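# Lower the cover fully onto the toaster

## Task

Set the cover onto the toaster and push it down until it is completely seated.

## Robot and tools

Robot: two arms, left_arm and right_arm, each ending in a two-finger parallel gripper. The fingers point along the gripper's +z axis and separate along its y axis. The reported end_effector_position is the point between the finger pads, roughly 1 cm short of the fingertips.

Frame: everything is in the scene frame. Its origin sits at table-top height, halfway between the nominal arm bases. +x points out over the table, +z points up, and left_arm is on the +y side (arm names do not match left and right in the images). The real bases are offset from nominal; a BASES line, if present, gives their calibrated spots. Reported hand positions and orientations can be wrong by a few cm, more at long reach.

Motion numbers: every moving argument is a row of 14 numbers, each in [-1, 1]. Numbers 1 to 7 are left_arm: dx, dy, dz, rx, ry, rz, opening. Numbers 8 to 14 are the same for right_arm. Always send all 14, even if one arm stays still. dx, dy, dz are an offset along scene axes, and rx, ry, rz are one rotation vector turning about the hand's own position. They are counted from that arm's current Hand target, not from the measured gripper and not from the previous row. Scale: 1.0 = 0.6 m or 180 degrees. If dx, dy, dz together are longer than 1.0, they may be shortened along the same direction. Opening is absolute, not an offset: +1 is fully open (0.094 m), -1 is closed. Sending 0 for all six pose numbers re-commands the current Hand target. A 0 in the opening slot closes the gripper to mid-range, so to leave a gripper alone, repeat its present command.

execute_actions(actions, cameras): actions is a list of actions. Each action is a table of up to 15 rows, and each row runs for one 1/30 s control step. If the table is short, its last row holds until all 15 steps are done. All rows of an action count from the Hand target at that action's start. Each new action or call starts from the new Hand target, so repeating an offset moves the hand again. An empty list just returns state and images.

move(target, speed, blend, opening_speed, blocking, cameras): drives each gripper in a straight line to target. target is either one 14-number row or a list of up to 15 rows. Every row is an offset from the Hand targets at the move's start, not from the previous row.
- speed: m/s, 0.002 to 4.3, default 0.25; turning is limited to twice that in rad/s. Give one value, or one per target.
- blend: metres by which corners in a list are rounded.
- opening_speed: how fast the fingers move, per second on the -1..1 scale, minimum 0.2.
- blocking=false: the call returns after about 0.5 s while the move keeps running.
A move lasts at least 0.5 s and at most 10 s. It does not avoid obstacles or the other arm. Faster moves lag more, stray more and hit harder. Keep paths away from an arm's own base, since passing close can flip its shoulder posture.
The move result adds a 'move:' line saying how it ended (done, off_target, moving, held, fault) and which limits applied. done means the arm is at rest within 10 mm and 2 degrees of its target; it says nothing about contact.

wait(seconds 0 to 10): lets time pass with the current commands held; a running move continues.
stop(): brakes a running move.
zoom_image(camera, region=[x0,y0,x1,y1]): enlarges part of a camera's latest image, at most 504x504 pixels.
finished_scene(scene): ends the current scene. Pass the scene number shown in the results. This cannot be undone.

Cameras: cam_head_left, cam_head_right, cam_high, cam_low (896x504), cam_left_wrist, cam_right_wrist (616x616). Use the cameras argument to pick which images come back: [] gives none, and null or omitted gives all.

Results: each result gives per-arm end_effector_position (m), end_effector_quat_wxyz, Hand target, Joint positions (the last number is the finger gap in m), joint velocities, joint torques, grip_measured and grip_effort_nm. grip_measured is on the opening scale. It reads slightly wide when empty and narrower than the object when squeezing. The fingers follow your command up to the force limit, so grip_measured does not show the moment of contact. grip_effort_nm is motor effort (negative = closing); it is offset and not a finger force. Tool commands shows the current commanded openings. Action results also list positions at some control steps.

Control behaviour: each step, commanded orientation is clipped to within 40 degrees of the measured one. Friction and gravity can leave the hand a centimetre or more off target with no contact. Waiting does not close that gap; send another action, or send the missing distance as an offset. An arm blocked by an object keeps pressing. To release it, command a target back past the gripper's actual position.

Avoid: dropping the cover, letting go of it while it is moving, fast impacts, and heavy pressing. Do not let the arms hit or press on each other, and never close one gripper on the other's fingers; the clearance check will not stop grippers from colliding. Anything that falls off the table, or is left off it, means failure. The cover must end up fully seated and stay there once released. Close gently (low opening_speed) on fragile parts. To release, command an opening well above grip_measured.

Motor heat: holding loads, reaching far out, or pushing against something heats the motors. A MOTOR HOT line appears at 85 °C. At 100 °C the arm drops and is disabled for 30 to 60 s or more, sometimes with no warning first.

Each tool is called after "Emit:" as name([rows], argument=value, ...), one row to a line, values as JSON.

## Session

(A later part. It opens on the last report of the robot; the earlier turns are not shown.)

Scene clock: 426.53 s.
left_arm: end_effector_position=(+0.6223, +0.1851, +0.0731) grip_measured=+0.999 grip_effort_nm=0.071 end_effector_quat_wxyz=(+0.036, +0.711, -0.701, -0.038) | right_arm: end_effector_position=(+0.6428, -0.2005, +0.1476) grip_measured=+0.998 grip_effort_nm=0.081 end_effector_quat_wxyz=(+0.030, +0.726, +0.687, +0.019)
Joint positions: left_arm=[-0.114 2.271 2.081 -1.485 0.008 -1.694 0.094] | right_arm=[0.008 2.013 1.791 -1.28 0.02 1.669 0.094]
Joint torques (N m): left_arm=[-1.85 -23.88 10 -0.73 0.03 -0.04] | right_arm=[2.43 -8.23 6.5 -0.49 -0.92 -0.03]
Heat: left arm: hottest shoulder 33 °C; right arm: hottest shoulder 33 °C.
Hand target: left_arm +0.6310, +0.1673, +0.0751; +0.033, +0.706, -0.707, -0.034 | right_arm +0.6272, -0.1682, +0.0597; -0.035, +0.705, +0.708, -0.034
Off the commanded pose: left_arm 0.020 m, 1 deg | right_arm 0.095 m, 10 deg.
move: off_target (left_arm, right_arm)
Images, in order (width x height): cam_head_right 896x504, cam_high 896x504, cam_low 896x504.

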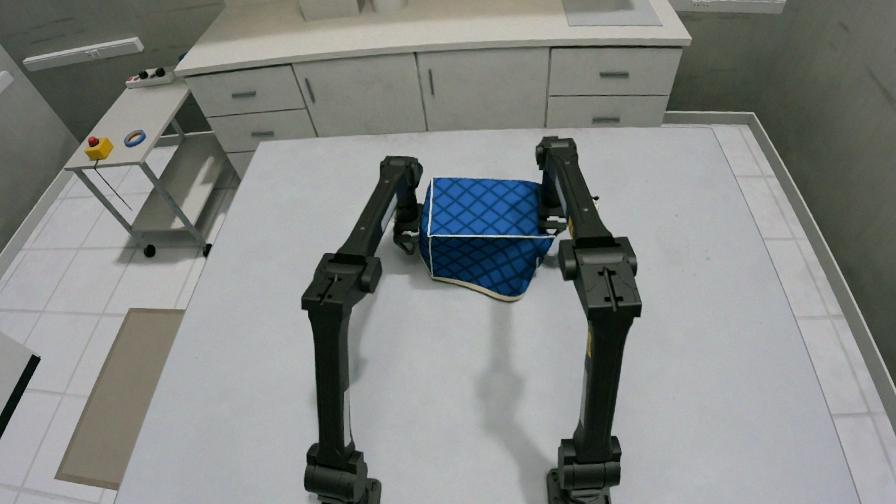

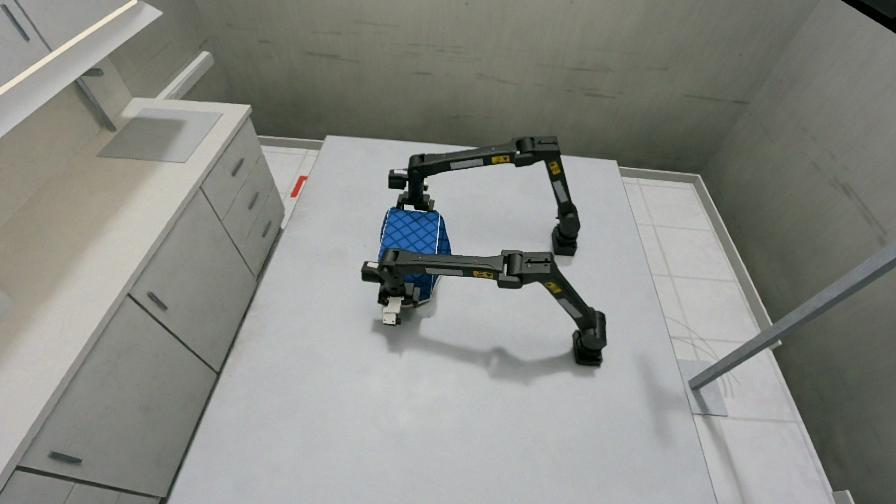

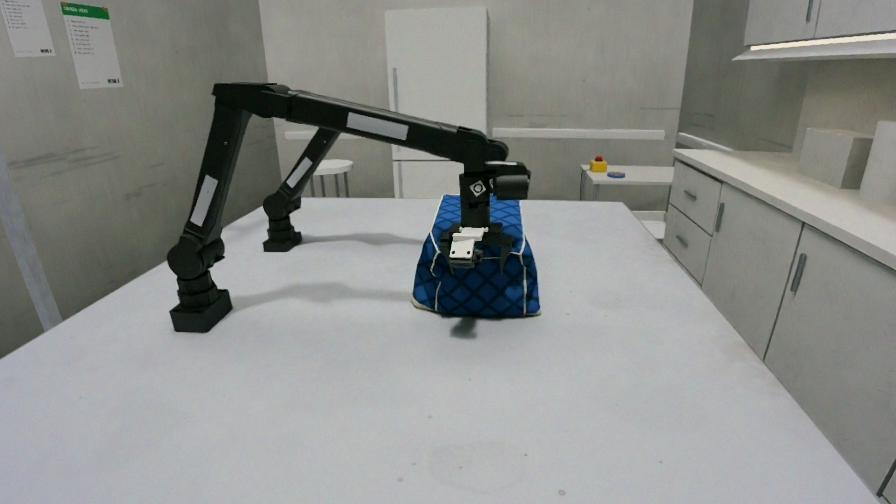

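Emit:
move([
  [0,0.12,0.05,0,0,0,1,0,-0.12,0.2,0,0,0,1],
  [0,0.15,0.4,0,0,0,1,0,-0.15,0.4,0,0,0,1],
  [-0.4,0.15,0.4,0,0,0,1,-0.4,-0.15,0.4,0,0,0,1],
], blend=0.02)

Emit:
zoom_image(camera="cam_low", region=[390, 120, 570, 330])

Emit:
zoom_image(camera="cam_head_right", region=[370, 100, 600, 300])

Emit:
zoom_image(camera="cam_high", region=[340, 130, 500, 320])

Scene clock: 434.70 s.
left_arm: end_effector_position=(+0.3932, +0.2506, +0.3084) grip_measured=+0.999 grip_effort_nm=0.056 end_effector_quat_wxyz=(+0.014, +0.705, -0.709, -0.013) | right_arm: end_effector_position=(+0.3909, -0.2524, +0.3022) grip_measured=+0.998 grip_effort_nm=0.081 end_effector_quat_wxyz=(-0.033, +0.706, +0.707, -0.031)
Joint positions: left_arm=[-0.024 1.5 1.572 -1.682 0.002 -1.585 0.094] | right_arm=[-0.106 1.399 1.395 -1.658 0.004 1.5 0.094]
Joint torques (N m): left_arm=[1.03 -14.51 7.43 -0.31 -0.16 0.15] | right_arm=[-2.08 -8.94 7.82 -0.05 0.25 -0.04]
Heat: left arm: hottest shoulder 33 °C; right arm: hottest shoulder 33 °C.
Hand target: left_arm +0.3910, +0.2572, +0.3149; +0.033, +0.706, -0.707, -0.034 | right_arm +0.3872, -0.2581, +0.2997; -0.035, +0.705, +0.708, -0.034
Off the commanded pose: left_arm 0.010 m, 3 deg | right_arm 0.007 m, 0 deg.
joint sent to its limit (left arm) — joint 4 (wrist pitch), lower limit. The joint targets are off in orientation, not in position.
move: off_target (left_arm)

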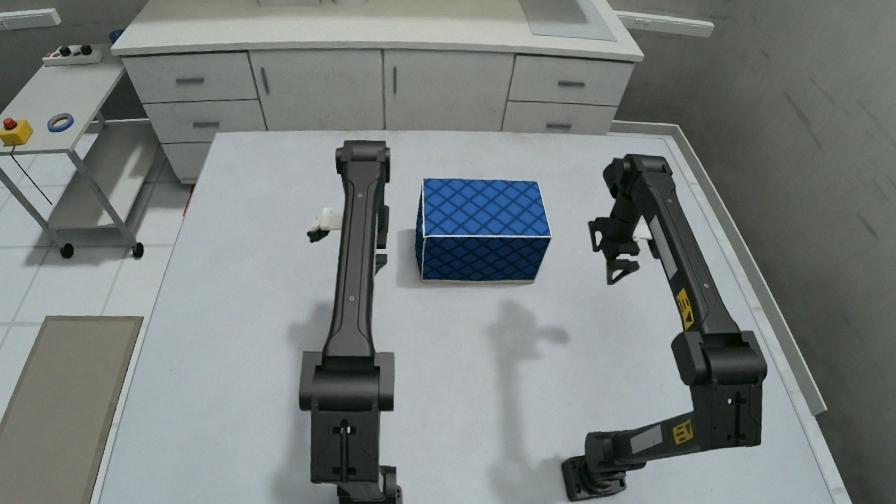

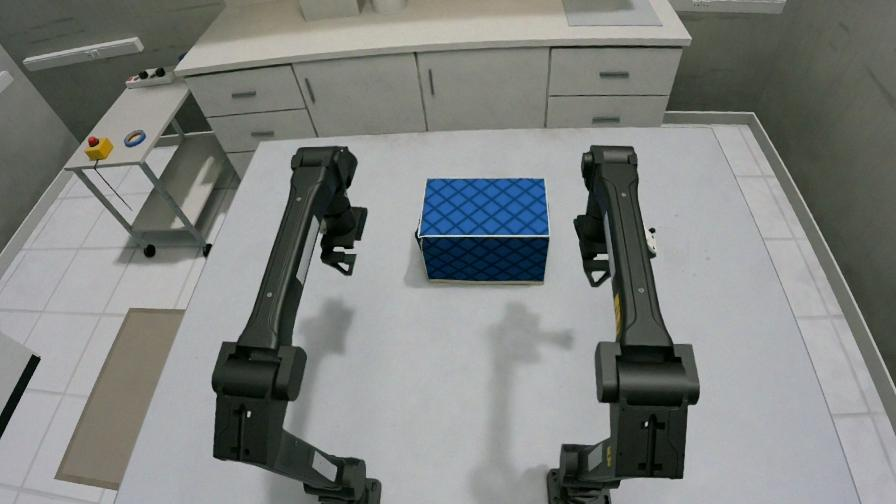

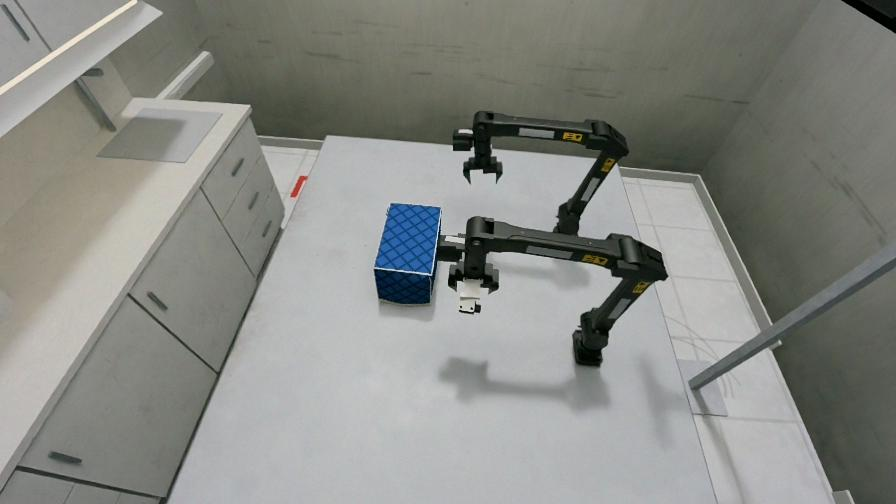

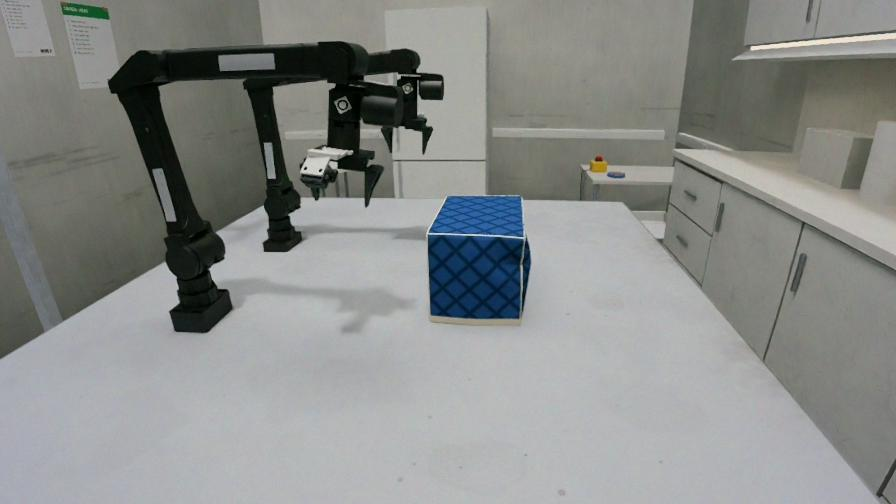

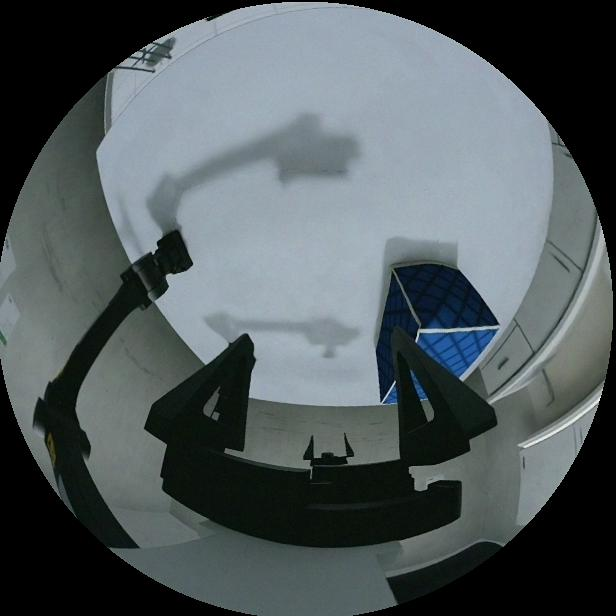

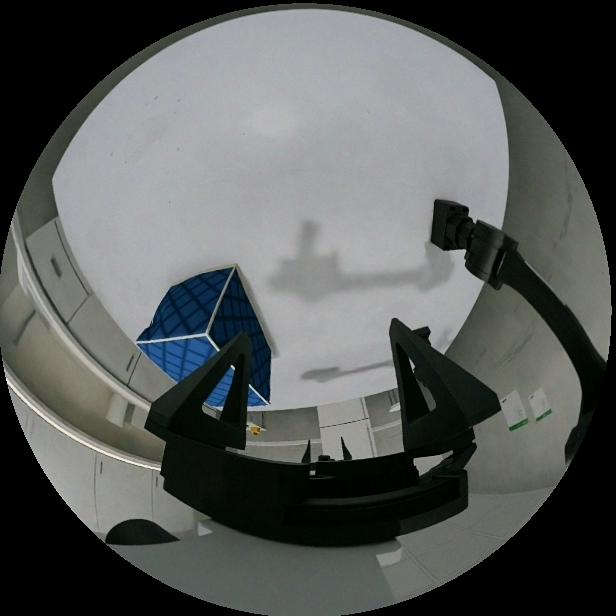

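Scaled by 2.400.

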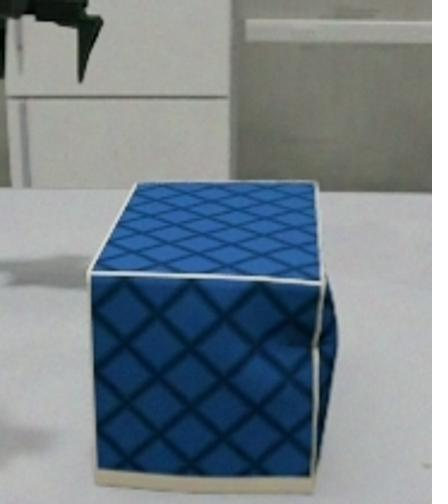

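Scaled by 2.191.

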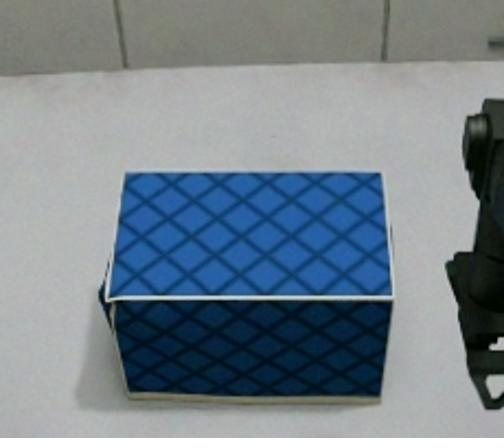

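Scaled by 2.653.

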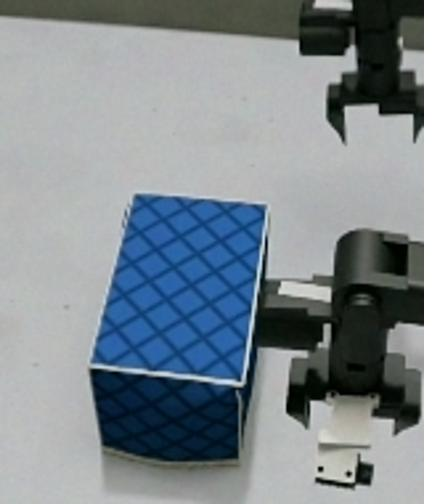

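Emit:
finished_scene(scene=1)

The scene is finished: the task was done.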